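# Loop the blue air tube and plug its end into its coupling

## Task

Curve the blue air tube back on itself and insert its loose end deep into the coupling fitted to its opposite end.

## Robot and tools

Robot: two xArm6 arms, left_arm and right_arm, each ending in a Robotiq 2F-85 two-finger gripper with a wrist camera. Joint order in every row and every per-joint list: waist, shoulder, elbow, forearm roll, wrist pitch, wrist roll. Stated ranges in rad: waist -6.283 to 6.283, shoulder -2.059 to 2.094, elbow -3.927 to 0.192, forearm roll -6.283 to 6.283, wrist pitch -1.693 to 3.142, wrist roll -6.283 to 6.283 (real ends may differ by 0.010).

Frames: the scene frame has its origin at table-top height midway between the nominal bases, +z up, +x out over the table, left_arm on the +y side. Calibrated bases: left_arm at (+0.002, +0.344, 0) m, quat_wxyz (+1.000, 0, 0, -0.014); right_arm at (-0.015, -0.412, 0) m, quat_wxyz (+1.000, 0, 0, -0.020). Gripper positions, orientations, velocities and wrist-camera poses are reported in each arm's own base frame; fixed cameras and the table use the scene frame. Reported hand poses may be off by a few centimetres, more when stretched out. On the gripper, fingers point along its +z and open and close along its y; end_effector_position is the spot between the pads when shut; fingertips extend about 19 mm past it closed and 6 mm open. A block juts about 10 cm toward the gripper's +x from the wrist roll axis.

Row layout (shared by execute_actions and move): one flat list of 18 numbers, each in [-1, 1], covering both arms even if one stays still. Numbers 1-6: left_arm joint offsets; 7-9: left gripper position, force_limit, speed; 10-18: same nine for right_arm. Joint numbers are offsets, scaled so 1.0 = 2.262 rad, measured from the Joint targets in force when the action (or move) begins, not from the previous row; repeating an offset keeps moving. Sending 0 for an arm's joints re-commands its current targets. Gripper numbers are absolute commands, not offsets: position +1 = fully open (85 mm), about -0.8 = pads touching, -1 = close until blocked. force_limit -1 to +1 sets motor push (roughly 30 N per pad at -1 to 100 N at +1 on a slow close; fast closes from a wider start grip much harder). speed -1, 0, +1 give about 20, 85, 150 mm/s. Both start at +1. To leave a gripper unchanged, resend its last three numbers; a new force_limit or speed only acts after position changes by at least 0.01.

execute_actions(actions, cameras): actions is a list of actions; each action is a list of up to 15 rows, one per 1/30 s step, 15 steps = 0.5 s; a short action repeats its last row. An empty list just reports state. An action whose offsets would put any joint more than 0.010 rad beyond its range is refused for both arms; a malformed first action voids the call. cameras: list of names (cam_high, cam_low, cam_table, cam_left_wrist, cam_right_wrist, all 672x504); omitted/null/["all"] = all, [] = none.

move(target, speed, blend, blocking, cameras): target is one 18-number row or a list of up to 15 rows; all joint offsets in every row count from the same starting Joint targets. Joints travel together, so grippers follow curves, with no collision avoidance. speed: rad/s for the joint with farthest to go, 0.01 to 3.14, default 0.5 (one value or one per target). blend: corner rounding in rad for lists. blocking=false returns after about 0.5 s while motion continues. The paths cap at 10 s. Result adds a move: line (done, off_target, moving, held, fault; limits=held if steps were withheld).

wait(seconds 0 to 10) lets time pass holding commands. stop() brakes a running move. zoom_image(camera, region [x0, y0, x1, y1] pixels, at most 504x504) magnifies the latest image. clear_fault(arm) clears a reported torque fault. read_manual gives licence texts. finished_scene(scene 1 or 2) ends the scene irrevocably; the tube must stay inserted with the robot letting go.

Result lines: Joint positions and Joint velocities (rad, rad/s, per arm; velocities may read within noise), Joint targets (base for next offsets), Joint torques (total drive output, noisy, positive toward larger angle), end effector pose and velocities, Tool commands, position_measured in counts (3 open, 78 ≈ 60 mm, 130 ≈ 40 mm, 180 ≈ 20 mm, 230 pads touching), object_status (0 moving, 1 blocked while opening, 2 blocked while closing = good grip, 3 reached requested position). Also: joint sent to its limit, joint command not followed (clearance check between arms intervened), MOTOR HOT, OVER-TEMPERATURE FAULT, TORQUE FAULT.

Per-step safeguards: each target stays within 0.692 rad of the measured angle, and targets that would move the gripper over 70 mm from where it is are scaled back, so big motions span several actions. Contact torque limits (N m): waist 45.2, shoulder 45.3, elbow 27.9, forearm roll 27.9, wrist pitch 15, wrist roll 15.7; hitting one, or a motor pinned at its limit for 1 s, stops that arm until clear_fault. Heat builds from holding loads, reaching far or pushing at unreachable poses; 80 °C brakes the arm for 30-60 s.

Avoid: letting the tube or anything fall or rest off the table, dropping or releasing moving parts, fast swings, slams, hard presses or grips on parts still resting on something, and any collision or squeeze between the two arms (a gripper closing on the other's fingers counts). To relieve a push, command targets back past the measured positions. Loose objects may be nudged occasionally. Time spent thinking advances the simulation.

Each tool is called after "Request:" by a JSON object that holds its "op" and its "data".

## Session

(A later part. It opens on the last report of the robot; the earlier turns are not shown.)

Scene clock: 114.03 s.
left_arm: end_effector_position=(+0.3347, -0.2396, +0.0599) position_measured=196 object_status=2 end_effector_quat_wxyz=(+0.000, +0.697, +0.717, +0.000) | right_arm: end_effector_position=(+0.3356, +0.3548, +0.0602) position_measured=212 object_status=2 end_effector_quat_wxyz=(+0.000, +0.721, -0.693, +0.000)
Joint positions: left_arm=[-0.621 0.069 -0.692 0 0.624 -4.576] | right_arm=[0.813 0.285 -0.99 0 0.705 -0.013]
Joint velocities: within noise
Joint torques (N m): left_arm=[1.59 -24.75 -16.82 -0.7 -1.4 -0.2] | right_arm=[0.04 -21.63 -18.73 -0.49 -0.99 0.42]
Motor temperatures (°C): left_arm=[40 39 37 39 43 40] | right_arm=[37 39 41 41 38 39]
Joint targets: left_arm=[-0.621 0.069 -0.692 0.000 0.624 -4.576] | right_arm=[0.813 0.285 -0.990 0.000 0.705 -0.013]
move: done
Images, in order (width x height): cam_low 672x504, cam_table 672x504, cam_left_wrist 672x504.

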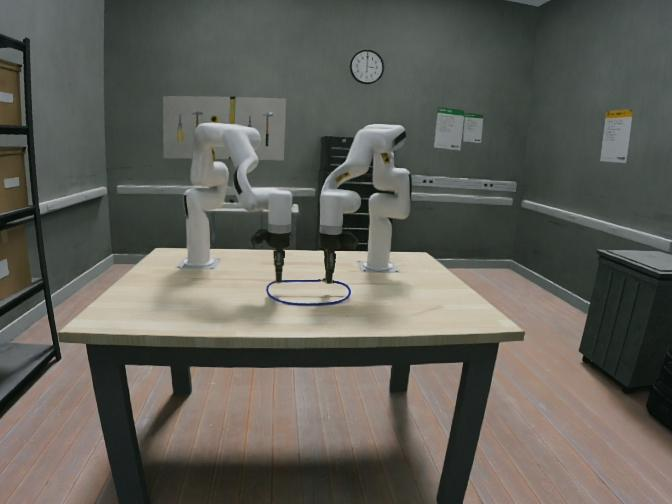

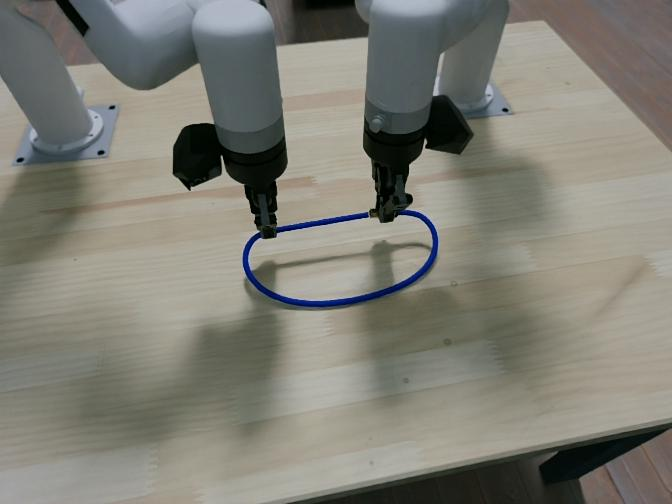

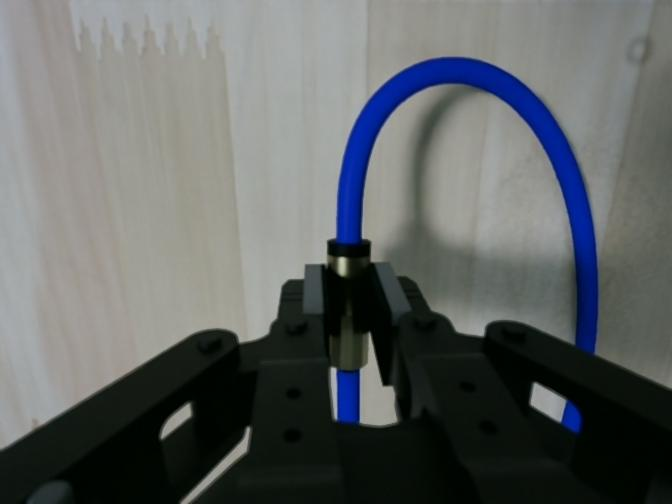

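Request:
{"op": "move", "data": {"target": [[0,0,0,0,0,0,-1,-1,-1,0,-0.0014,-0.0003,0,0.0017,0,-1,-1,-1],[0,0,0,0,0,0,-1,-1,-1,0.0045,0.0048,-0.0093,0,0.0046,0.0045,-1,-1,-1]], "speed": 0.04, "cameras": ["cam_table","cam_low","cam_left_wrist"]}}

Request:
{"op": "zoom_image", "data": {"camera": "cam_left_wrist", "region": [280, 330, 420, 435]}}

Request:
{"op": "zoom_image", "data": {"camera": "cam_table", "region": [340, 190, 400, 235]}}

Request:
{"op": "zoom_image", "data": {"camera": "cam_low", "region": [300, 265, 348, 301]}}

Scene clock: 122.80 s.
left_arm: end_effector_position=(+0.3347, -0.2396, +0.0599) position_measured=196 object_status=2 end_effector_quat_wxyz=(+0.000, +0.697, +0.717, +0.000) | right_arm: end_effector_position=(+0.3352, +0.3618, +0.0616) position_measured=212 object_status=2 end_effector_quat_wxyz=(+0.000, +0.721, -0.693, +0.000)
Joint positions: left_arm=[-0.621 0.069 -0.692 0 0.624 -4.576] | right_arm=[0.823 0.295 -1.011 0 0.716 -0.003]
Joint velocities: within noise
Joint torques (N m): left_arm=[1.79 -25.01 -17.21 -0.7 -1.52 -0.22] | right_arm=[0.57 -22.11 -19.25 -0.4 -0.99 0.42]
Motor temperatures (°C): left_arm=[40 39 37 39 43 40] | right_arm=[37 39 41 41 38 39]
Joint targets: left_arm=[-0.621 0.069 -0.692 0.000 0.624 -4.576] | right_arm=[0.823 0.296 -1.011 0.000 0.716 -0.002]
move: done
Images, in order (width x height): cam_low 672x504, cam_table 672x504, cam_left_wrist 672x504.

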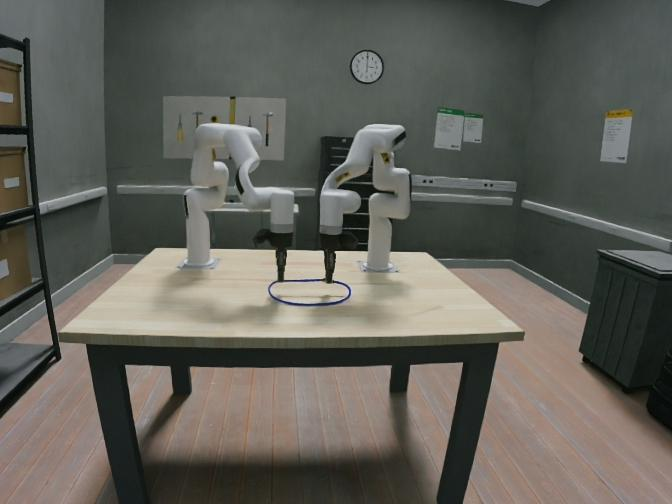

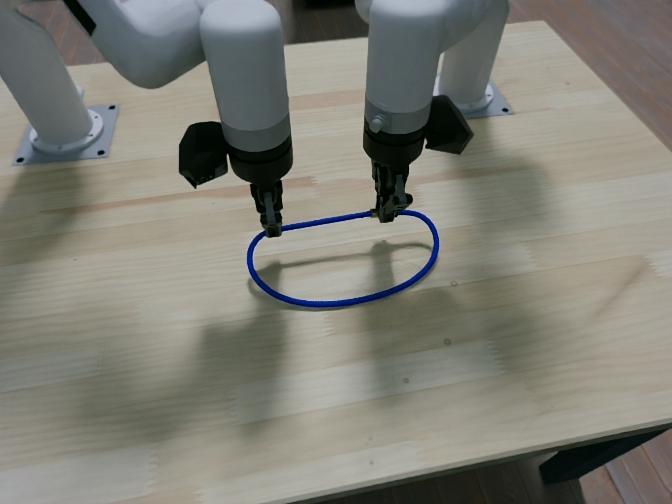

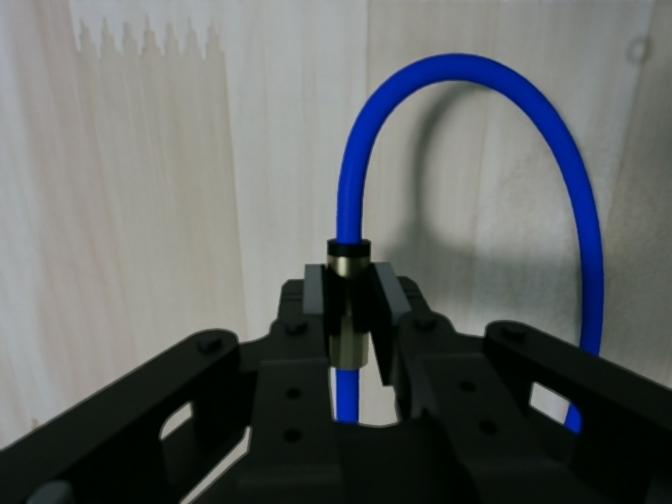

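Scaled by 3.600 from the camera's 672x504 image, which has a finer 960x720 frame.

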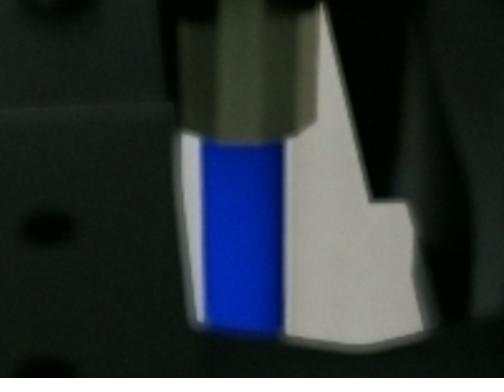

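Scaled by 8.400 from the camera's 672x504 image, which has a finer 960x720 frame.

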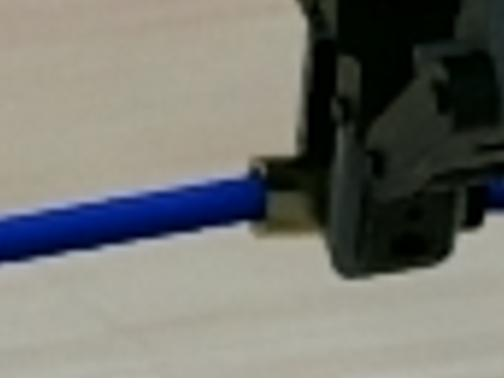

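Scaled by 10.500 from the camera's 672x504 image, which has a finer 960x720 frame.

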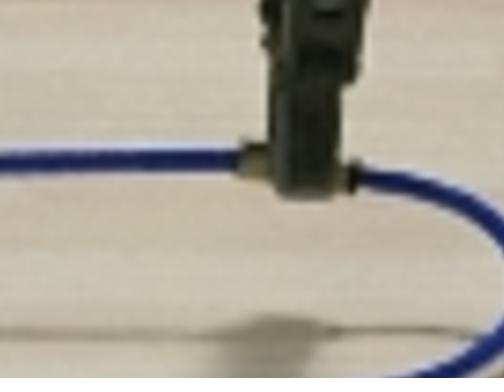

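Request:
{"op": "move", "data": {"target": [0,0,0,0,0,0,-1,-1,-1,0.0055,0.0081,-0.0121,0,0.0041,0.0055,-1,-1,-1], "speed": 0.04, "cameras": ["cam_table","cam_low","cam_left_wrist"]}}

Request:
{"op": "zoom_image", "data": {"camera": "cam_left_wrist", "region": [280, 330, 420, 435]}}

Request:
{"op": "zoom_image", "data": {"camera": "cam_table", "region": [340, 190, 400, 235]}}

Request:
{"op": "zoom_image", "data": {"camera": "cam_low", "region": [300, 265, 348, 301]}}

Scene clock: 125.43 s.
left_arm: end_effector_position=(+0.3347, -0.2396, +0.0599) position_measured=196 object_status=2 end_effector_quat_wxyz=(+0.000, +0.697, +0.717, +0.000) | right_arm: end_effector_position=(+0.3351, +0.3708, +0.0617) position_measured=212 object_status=2 end_effector_quat_wxyz=(+0.000, +0.721, -0.693, +0.000)
Joint positions: left_arm=[-0.621 0.069 -0.692 0 0.624 -4.576] | right_arm=[0.836 0.314 -1.038 0 0.725 0.01]
Joint velocities: within noise
Joint torques (N m): left_arm=[-0.42 -25.03 -19.01 -0.52 -2.61 -0.16] | right_arm=[2.11 -22.98 -20.61 -0.36 -1.56 0.48]
Motor temperatures (°C): left_arm=[40 39 37 39 43 40] | right_arm=[37 39 41 41 38 39]
Joint targets: left_arm=[-0.621 0.069 -0.692 0.000 0.624 -4.576] | right_arm=[0.836 0.314 -1.039 0.000 0.725 0.010]
move: done
Images, in order (width x height): cam_low 672x504, cam_table 672x504, cam_left_wrist 672x504.

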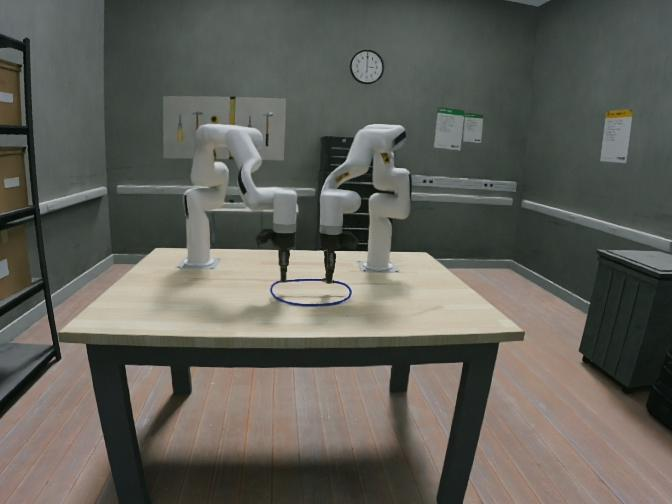

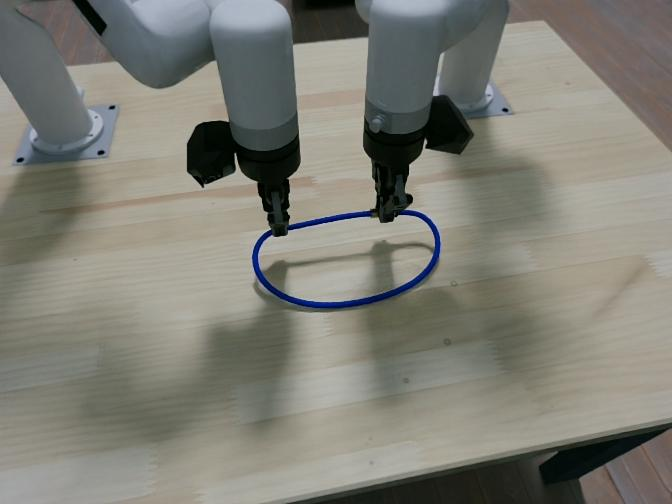

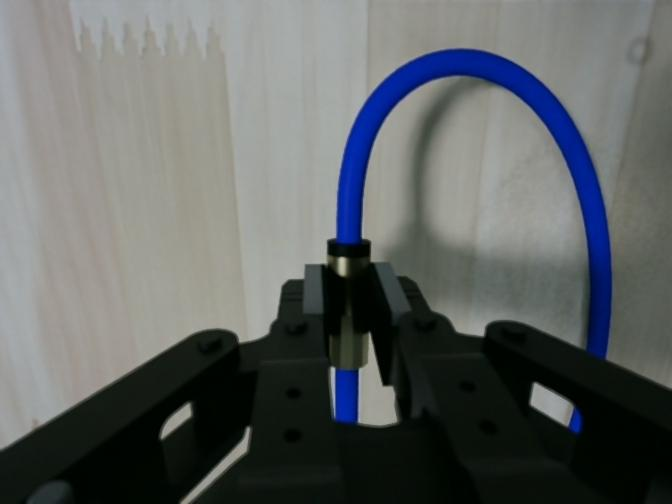

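Scaled by 3.600 from the camera's 672x504 image, which has a finer 960x720 frame.

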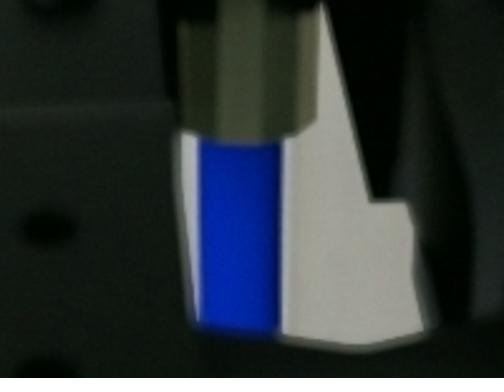

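Scaled by 8.400 from the camera's 672x504 image, which has a finer 960x720 frame.

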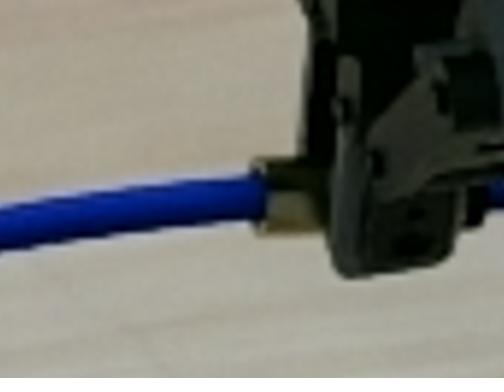

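Scaled by 10.500 from the camera's 672x504 image, which has a finer 960x720 frame.

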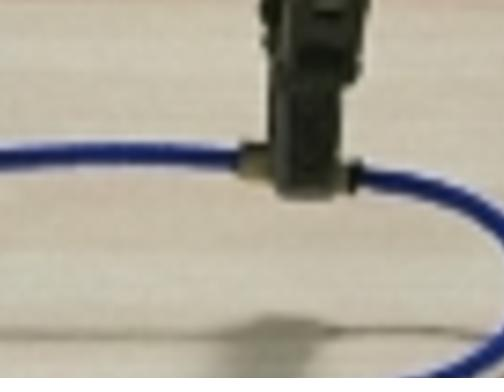

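Request:
{"op": "move", "data": {"target": [0,0,0,0,0,0,-1,-1,-1,0.0049,0.0072,-0.0108,0,0.0036,0.0049,-1,-1,-1], "speed": 0.04, "cameras": ["cam_table","cam_low","cam_left_wrist","cam_right_wrist"]}}

Request:
{"op": "zoom_image", "data": {"camera": "cam_left_wrist", "region": [280, 330, 420, 435]}}

Request:
{"op": "zoom_image", "data": {"camera": "cam_table", "region": [340, 190, 400, 235]}}

Request:
{"op": "zoom_image", "data": {"camera": "cam_low", "region": [265, 255, 361, 327]}}

Scene clock: 127.77 s.
left_arm: end_effector_position=(+0.3346, -0.2396, +0.0598) position_measured=196 object_status=2 end_effector_quat_wxyz=(+0.000, +0.697, +0.717, +0.000) | right_arm: end_effector_position=(+0.3347, +0.3787, +0.0617) position_measured=212 object_status=2 end_effector_quat_wxyz=(+0.000, +0.721, -0.693, +0.000)
Joint positions: left_arm=[-0.621 0.069 -0.692 0 0.624 -4.576] | right_arm=[0.847 0.33 -1.063 0 0.733 0.021]
Joint velocities: within noise
Joint torques (N m): left_arm=[-4.93 -27.4 -23.2 -1.07 -4.9 -0.2] | right_arm=[6.88 -24.85 -25.79 1.06 -3.26 0.4]
Motor temperatures (°C): left_arm=[40 39 37 39 43 40] | right_arm=[37 39 41 41 38 39]
Joint targets: left_arm=[-0.621 0.069 -0.692 0.000 0.624 -4.576] | right_arm=[0.847 0.330 -1.063 0.000 0.733 0.021]
move: done
Images, in order (width x height): cam_low 672x504, cam_table 672x504, cam_left_wrist 672x504, cam_right_wrist 672x504.

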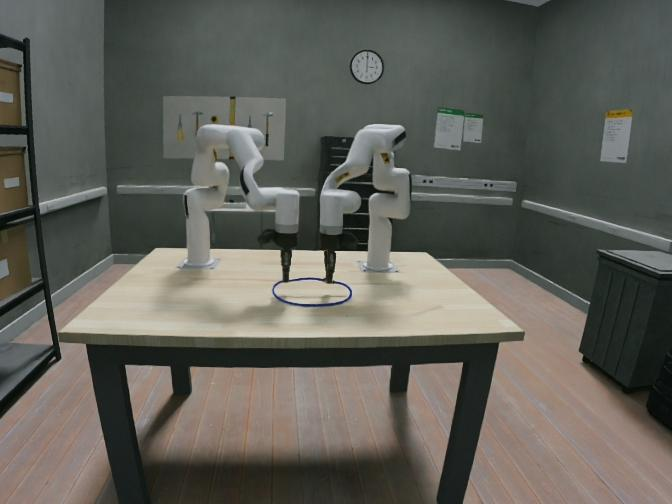

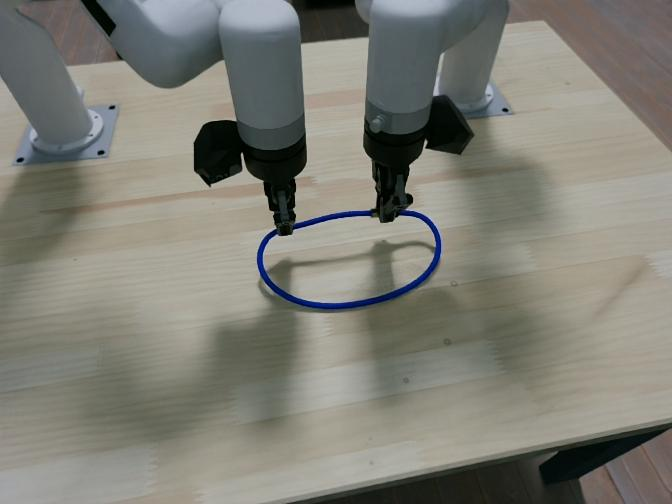

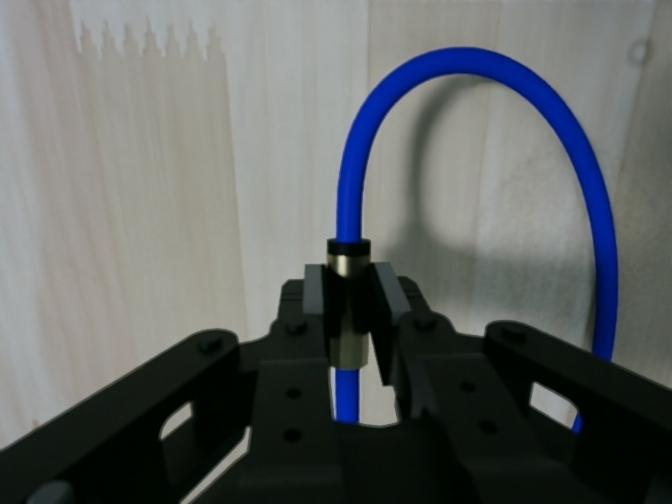

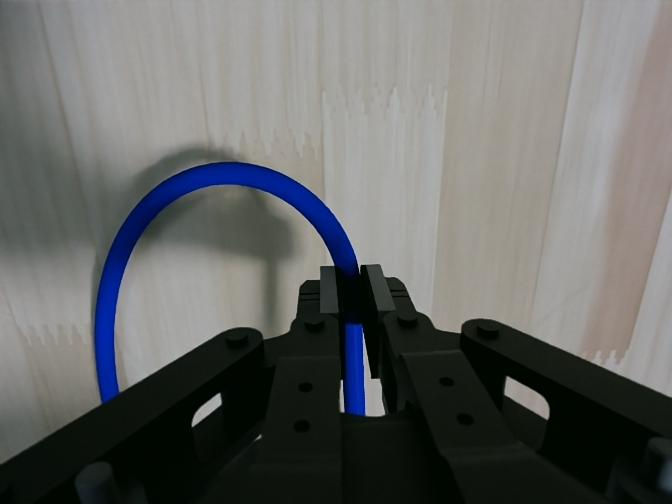

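Scaled by 3.600 from the camera's 672x504 image, which has a finer 960x720 frame.

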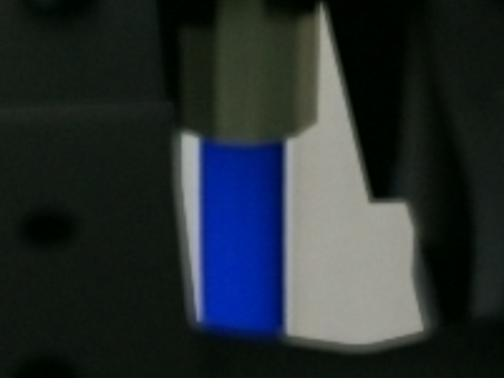

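Scaled by 8.400 from the camera's 672x504 image, which has a finer 960x720 frame.

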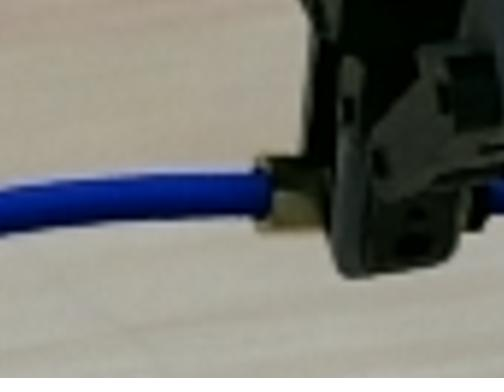

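Scaled by 5.250 from the camera's 672x504 image, which has a finer 960x720 frame.

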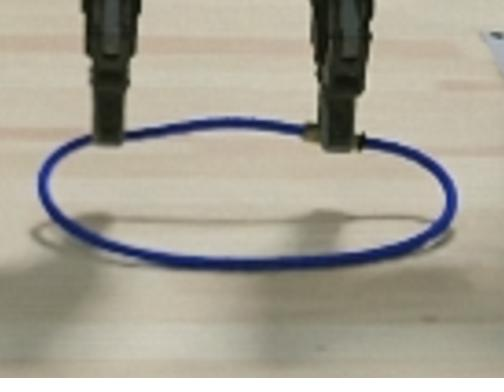

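Request:
{"op": "move", "data": {"target": [0,0,0,0,0,0,-1,-1,-1,0.0012,0.0018,-0.0027,0,0.0009,0.0012,-1,-1,-1], "speed": 0.02, "cameras": ["cam_table","cam_low","cam_left_wrist"]}}

Request:
{"op": "zoom_image", "data": {"camera": "cam_table", "region": [260, 190, 420, 310]}}

Request:
{"op": "zoom_image", "data": {"camera": "cam_low", "region": [265, 255, 361, 327]}}

Scene clock: 131.87 s.
left_arm: end_effector_position=(+0.3347, -0.2396, +0.0599) position_measured=196 object_status=2 end_effector_quat_wxyz=(+0.000, +0.697, +0.717, +0.000) | right_arm: end_effector_position=(+0.3347, +0.3808, +0.0617) position_measured=212 object_status=2 end_effector_quat_wxyz=(+0.000, +0.721, -0.693, +0.000)
Joint positions: left_arm=[-0.621 0.069 -0.692 0 0.624 -4.576] | right_arm=[0.85 0.334 -1.069 0 0.735 0.024]
Joint velocities: within noise
Joint torques (N m): left_arm=[-4.28 -28.33 -22.53 -2.46 -4.49 -0.19] | right_arm=[6.39 -25.12 -25.58 1.2 -3.28 0.46]
Motor temperatures (°C): left_arm=[40 39 38 39 43 40] | right_arm=[37 39 42 41 38 39]
Joint targets: left_arm=[-0.621 0.069 -0.692 0.000 0.624 -4.576] | right_arm=[0.850 0.334 -1.069 0.000 0.735 0.024]
move: done
Images, in order (width x height): cam_low 672x504, cam_table 672x504, cam_left_wrist 672x504.

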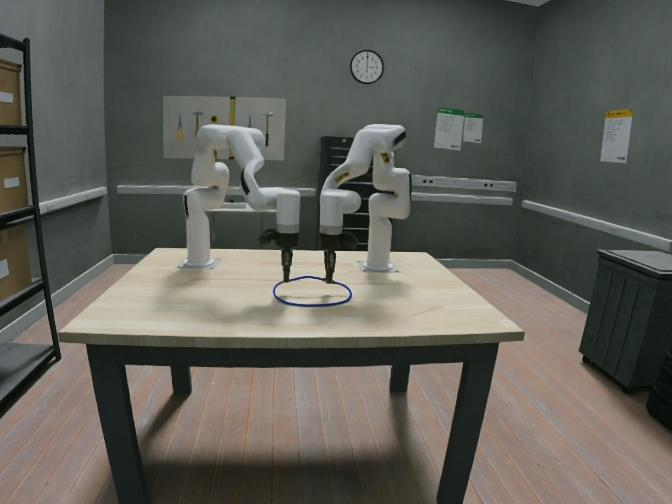

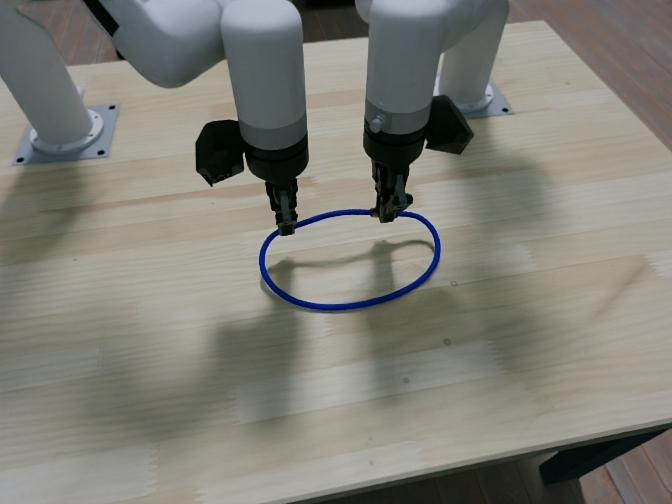

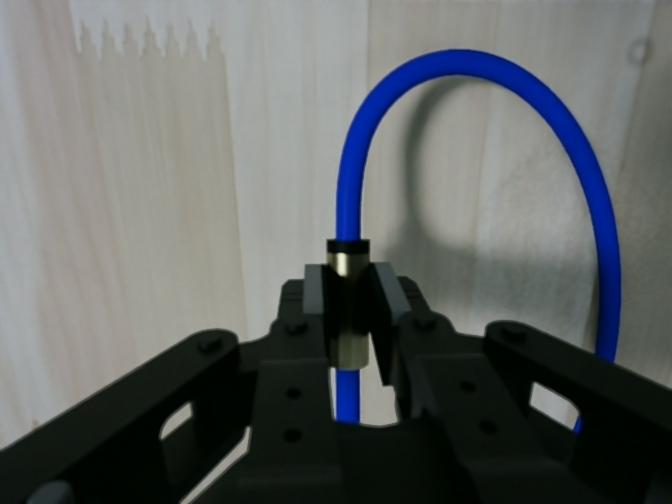

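Scaled by 3.150 from the camera's 672x504 image, which has a finer 960x720 frame.

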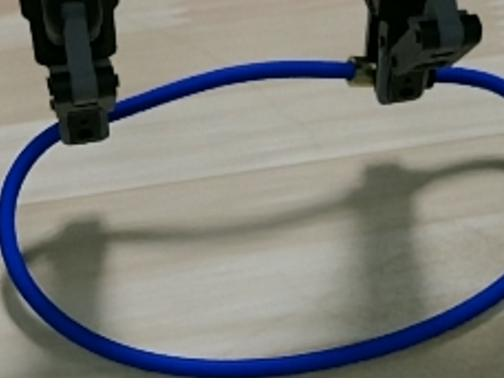

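Scaled by 5.250 from the camera's 672x504 image, which has a finer 960x720 frame.

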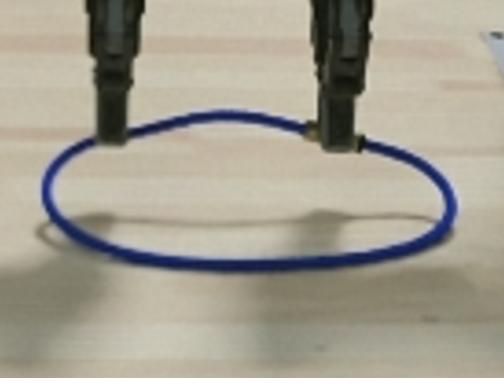

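Request:
{"op": "move", "data": {"target": [0,0.0432,0.0055,0,-0.0487,0,-1,-1,-1,-0.0011,0.0327,0.0069,0,-0.0396,-0.0008,-1,-1,-1], "speed": 0.06}}

Request:
{"op": "zoom_image", "data": {"camera": "cam_table", "region": [240, 190, 460, 355]}}

Request:
{"op": "zoom_image", "data": {"camera": "cam_low", "region": [265, 255, 361, 327]}}

Scene clock: 139.00 s.
left_arm: end_effector_position=(+0.3345, -0.2395, +0.0240) position_measured=196 object_status=2 end_effector_quat_wxyz=(+0.000, +0.697, +0.717, +0.000) | right_arm: end_effector_position=(+0.3349, +0.3791, +0.0255) position_measured=212 object_status=2 end_effector_quat_wxyz=(+0.000, +0.721, -0.693, +0.000)
Joint positions: left_arm=[-0.621 0.166 -0.68 0 0.514 -4.576] | right_arm=[0.847 0.408 -1.053 0 0.646 0.022]
Joint velocities: within noise
Joint torques (N m): left_arm=[-2.95 -23.22 -17.52 -2.42 -3.97 -0.16] | right_arm=[2.34 -26.07 -23.49 0.54 -3.75 0.16]
Motor temperatures (°C): left_arm=[40 39 38 39 43 40] | right_arm=[37 39 42 41 38 39]
Joint targets: left_arm=[-0.621 0.167 -0.680 0.000 0.514 -4.576] | right_arm=[0.847 0.408 -1.053 0.000 0.646 0.022]
move: done

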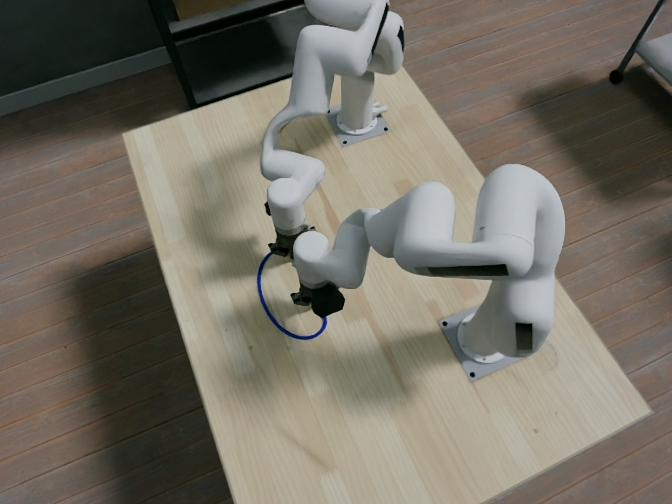

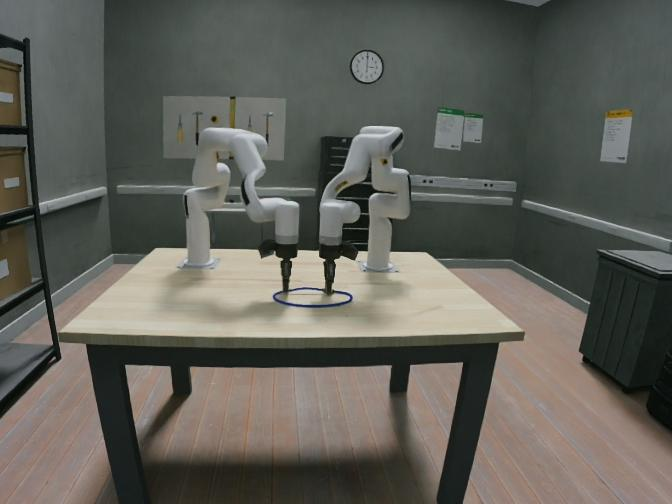

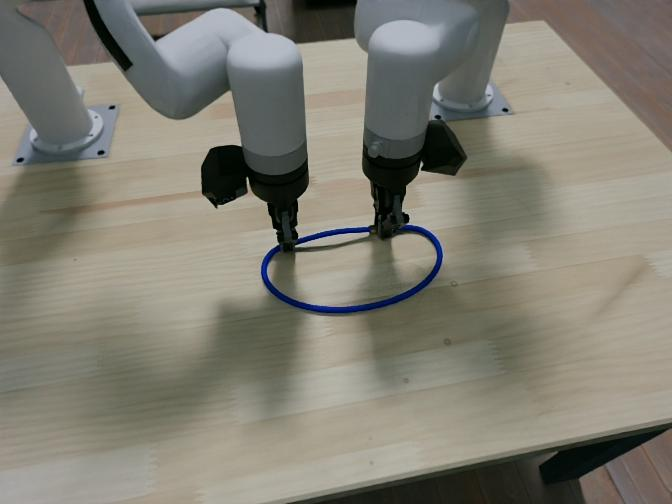

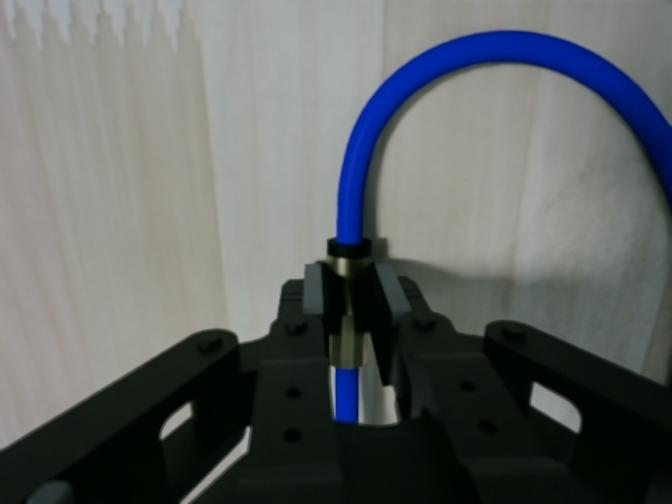

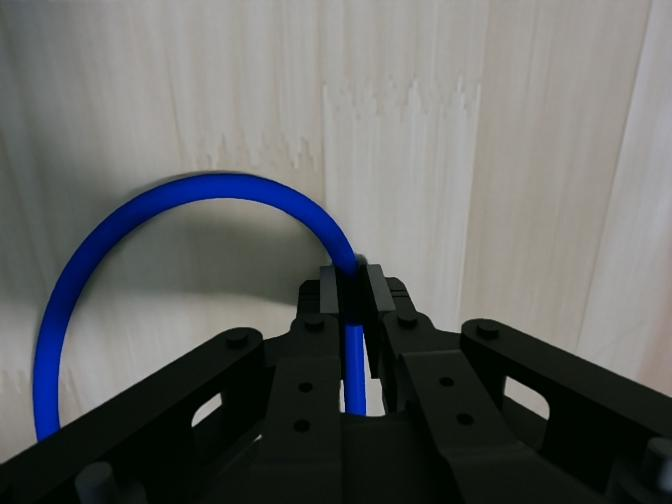

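Scaled by 2.291 from the camera's 672x504 image, which has a finer 960x720 frame.

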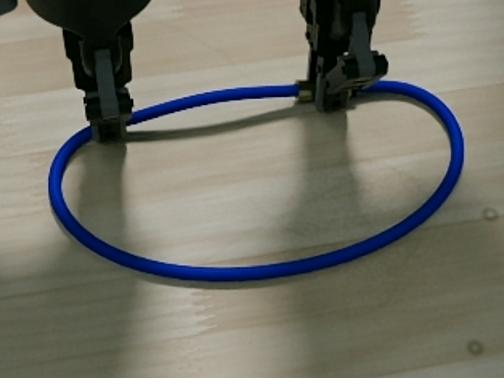

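Scaled by 5.250 from the camera's 672x504 image, which has a finer 960x720 frame.

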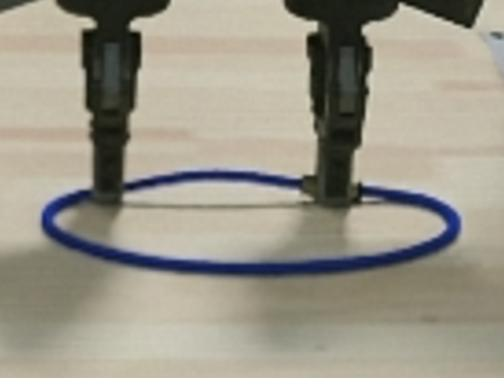

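Request:
{"op": "move", "data": {"target": [[0,0,0,0,0,0.1351,-1,-1,-1,0.0018,0.0027,-0.0043,0,0.0016,-0.1332,-1,-1,-1],[0,0,0,0,0,0.2701,-1,-1,-1,0.0057,0.0083,-0.0134,0,0.005,-0.2644,-1,-1,-1]], "speed": 0.15, "blend": 0.05}}

Request:
{"op": "zoom_image", "data": {"camera": "cam_table", "region": [240, 190, 460, 355]}}

Request:
{"op": "zoom_image", "data": {"camera": "cam_low", "region": [265, 255, 361, 327]}}

Scene clock: 149.00 s.
left_arm: end_effector_position=(+0.3345, -0.2395, +0.0239) position_measured=196 object_status=2 end_effector_quat_wxyz=(+0.000, +0.881, +0.474, +0.000) | right_arm: end_effector_position=(+0.3347, +0.3888, +0.0255) position_measured=212 object_status=2 end_effector_quat_wxyz=(+0.000, +0.896, -0.444, +0.000)
Joint positions: left_arm=[-0.621 0.167 -0.68 0 0.514 -3.965] | right_arm=[0.86 0.427 -1.084 0 0.657 -0.576]
Joint velocities: within noise
Joint torques (N m): left_arm=[-0.37 -26.95 -16.75 -1.26 -2.27 0.18] | right_arm=[1.79 -24.29 -19.47 0.12 -1.53 -0.15]
Motor temperatures (°C): left_arm=[40 39 38 39 43 40] | right_arm=[37 39 43 41 38 38]
Joint targets: left_arm=[-0.621 0.167 -0.680 0.000 0.514 -3.965] | right_arm=[0.860 0.427 -1.084 0.000 0.657 -0.576]
move: done

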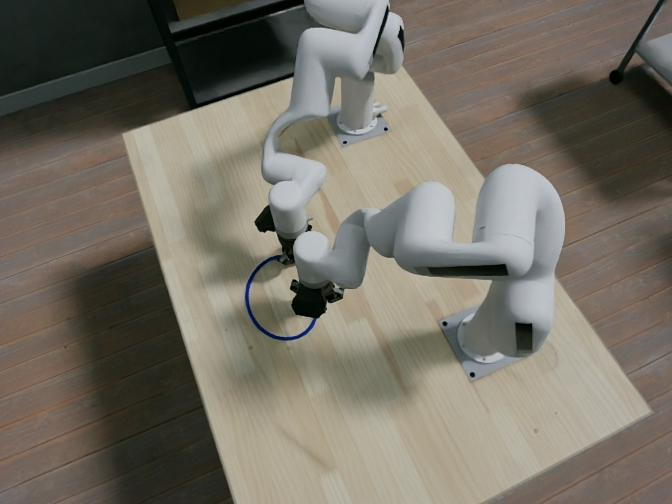

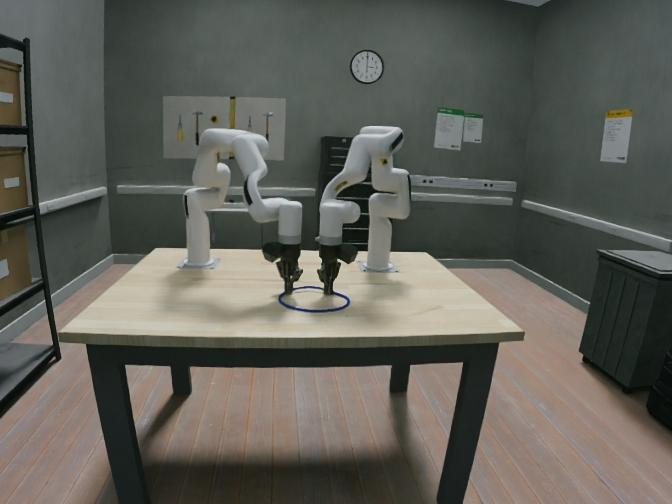

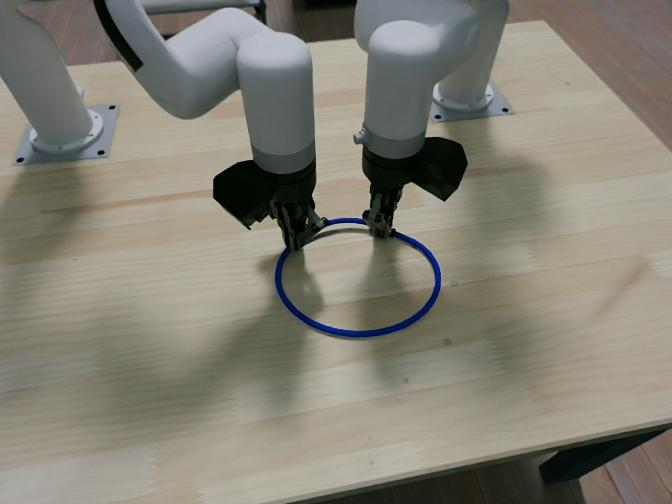

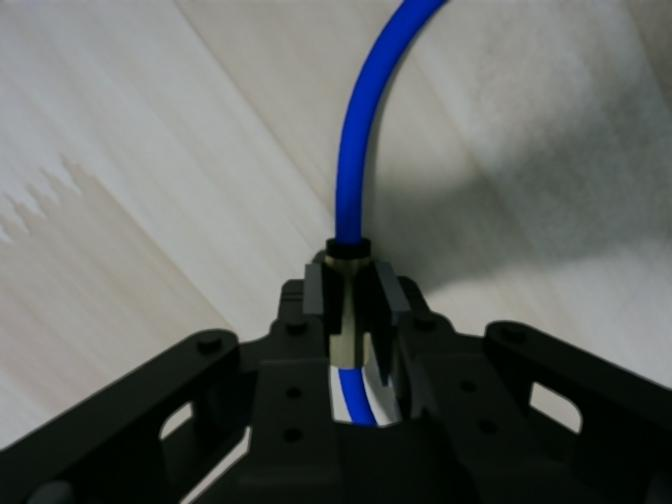

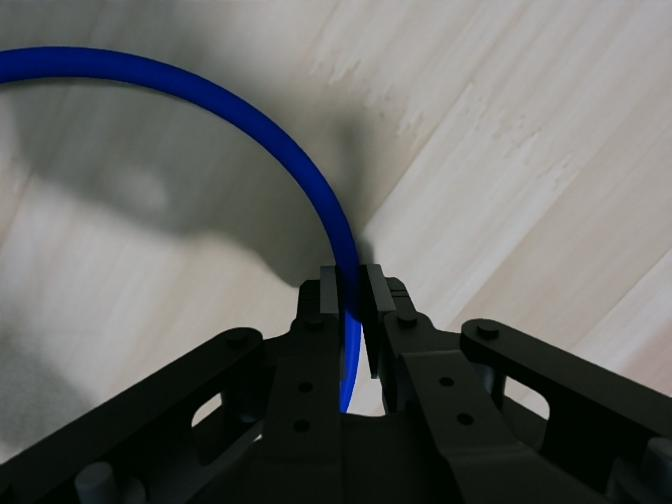

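Scaled by 2.291 from the camera's 672x504 image, which has a finer 960x720 frame.

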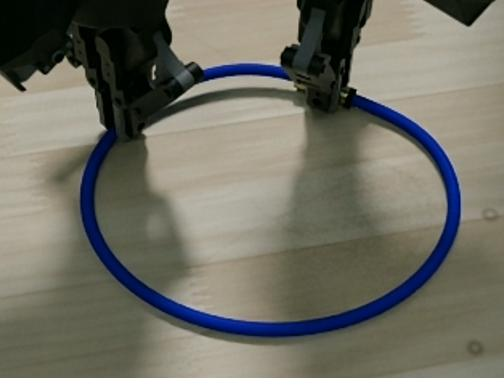

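Scaled by 5.250 from the camera's 672x504 image, which has a finer 960x720 frame.

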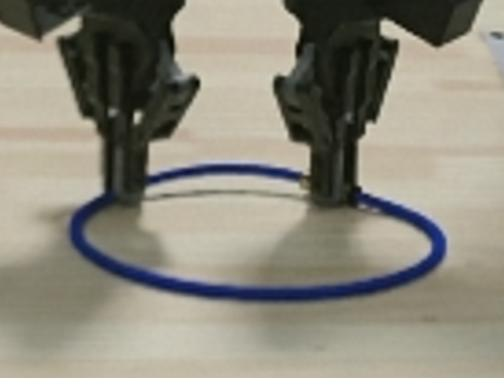

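Request:
{"op": "move", "data": {"target": [[0,0.0015,0,0,-0.0016,0,-1,-1,-1,0,0.0029,0.0002,0,-0.0031,0,-1,-1,-1],[0,0.0015,0,0,-0.0016,0,-1,-1,-1,0,0.0029,0.0002,0,-0.0031,0,-0.3,-1,-1]], "speed": 0.03}}

Request:
{"op": "zoom_image", "data": {"camera": "cam_table", "region": [240, 190, 460, 355]}}

Request:
{"op": "zoom_image", "data": {"camera": "cam_low", "region": [265, 255, 361, 327]}}

Scene clock: 155.23 s.
left_arm: end_effector_position=(+0.3346, -0.2396, +0.0228) position_measured=196 object_status=2 end_effector_quat_wxyz=(+0.000, +0.881, +0.474, +0.000) | right_arm: end_effector_position=(+0.3346, +0.3888, +0.0225) position_measured=167 object_status=0 end_effector_quat_wxyz=(+0.000, +0.896, -0.444, +0.000)
Joint positions: left_arm=[-0.621 0.17 -0.68 0 0.51 -3.965] | right_arm=[0.86 0.433 -1.083 0 0.65 -0.576]
Joint velocities: within noise
Joint torques (N m): left_arm=[0.52 -23.11 -13.5 0.07 -1.07 0.02] | right_arm=[-1.94 -27.22 -18.68 -0.35 -1.41 0.1]
Motor temperatures (°C): left_arm=[40 39 38 39 43 40] | right_arm=[37 39 42 41 38 38]
Joint targets: left_arm=[-0.621 0.170 -0.680 0.000 0.510 -3.965] | right_arm=[0.860 0.433 -1.083 0.000 0.650 -0.576]
move: done

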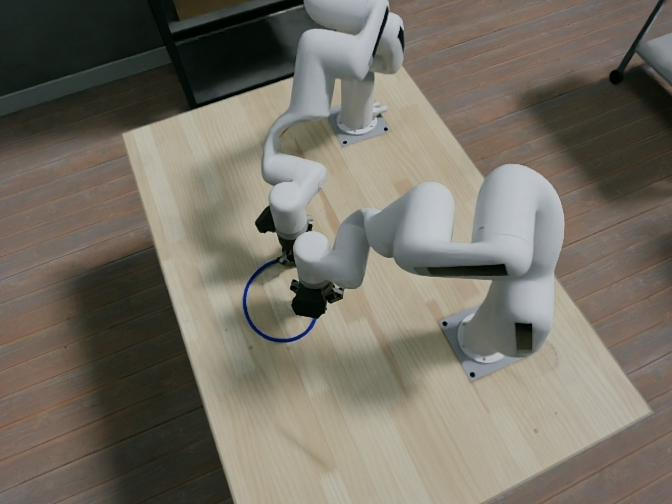

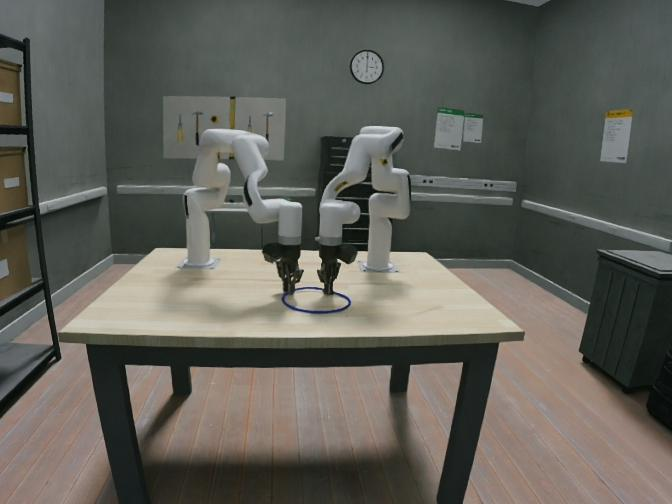

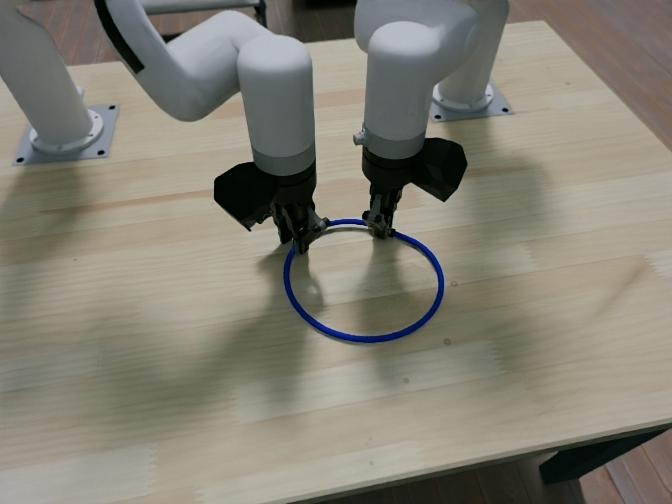

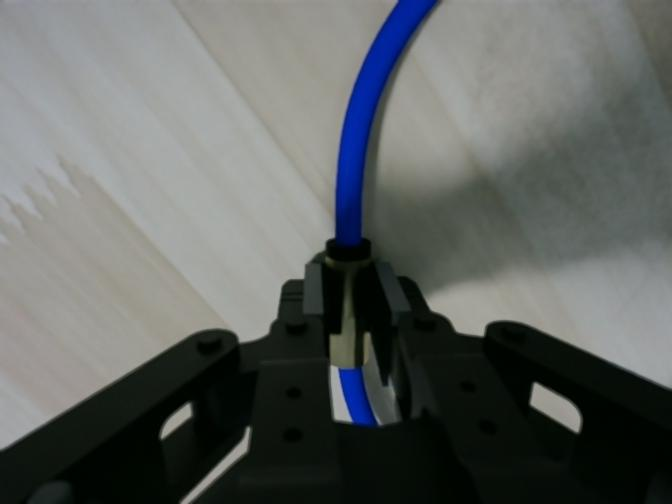

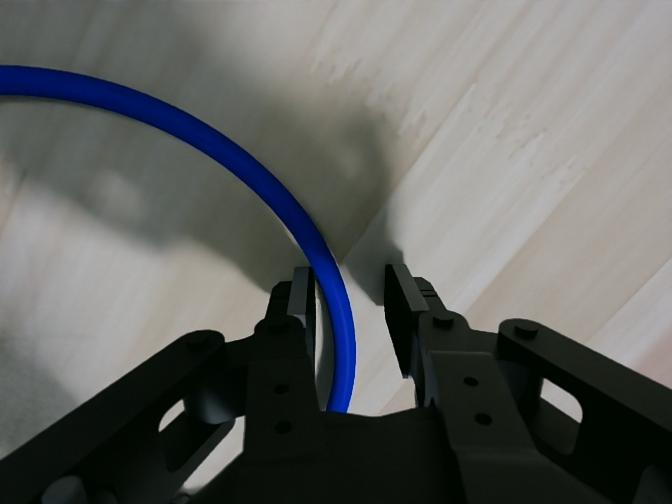

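Scaled by 2.291 from the camera's 672x504 image, which has a finer 960x720 frame.

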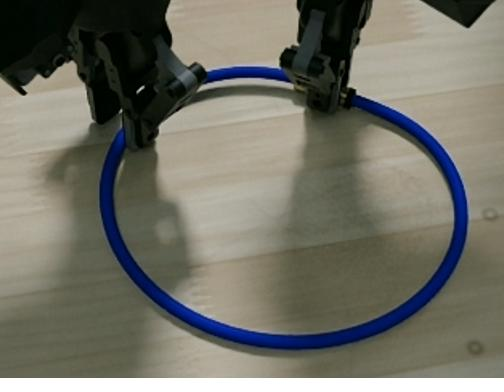

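Scaled by 5.250 from the camera's 672x504 image, which has a finer 960x720 frame.

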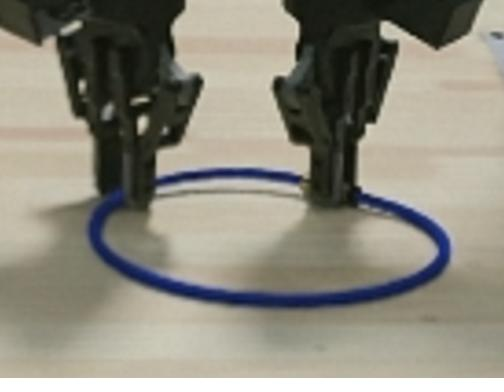

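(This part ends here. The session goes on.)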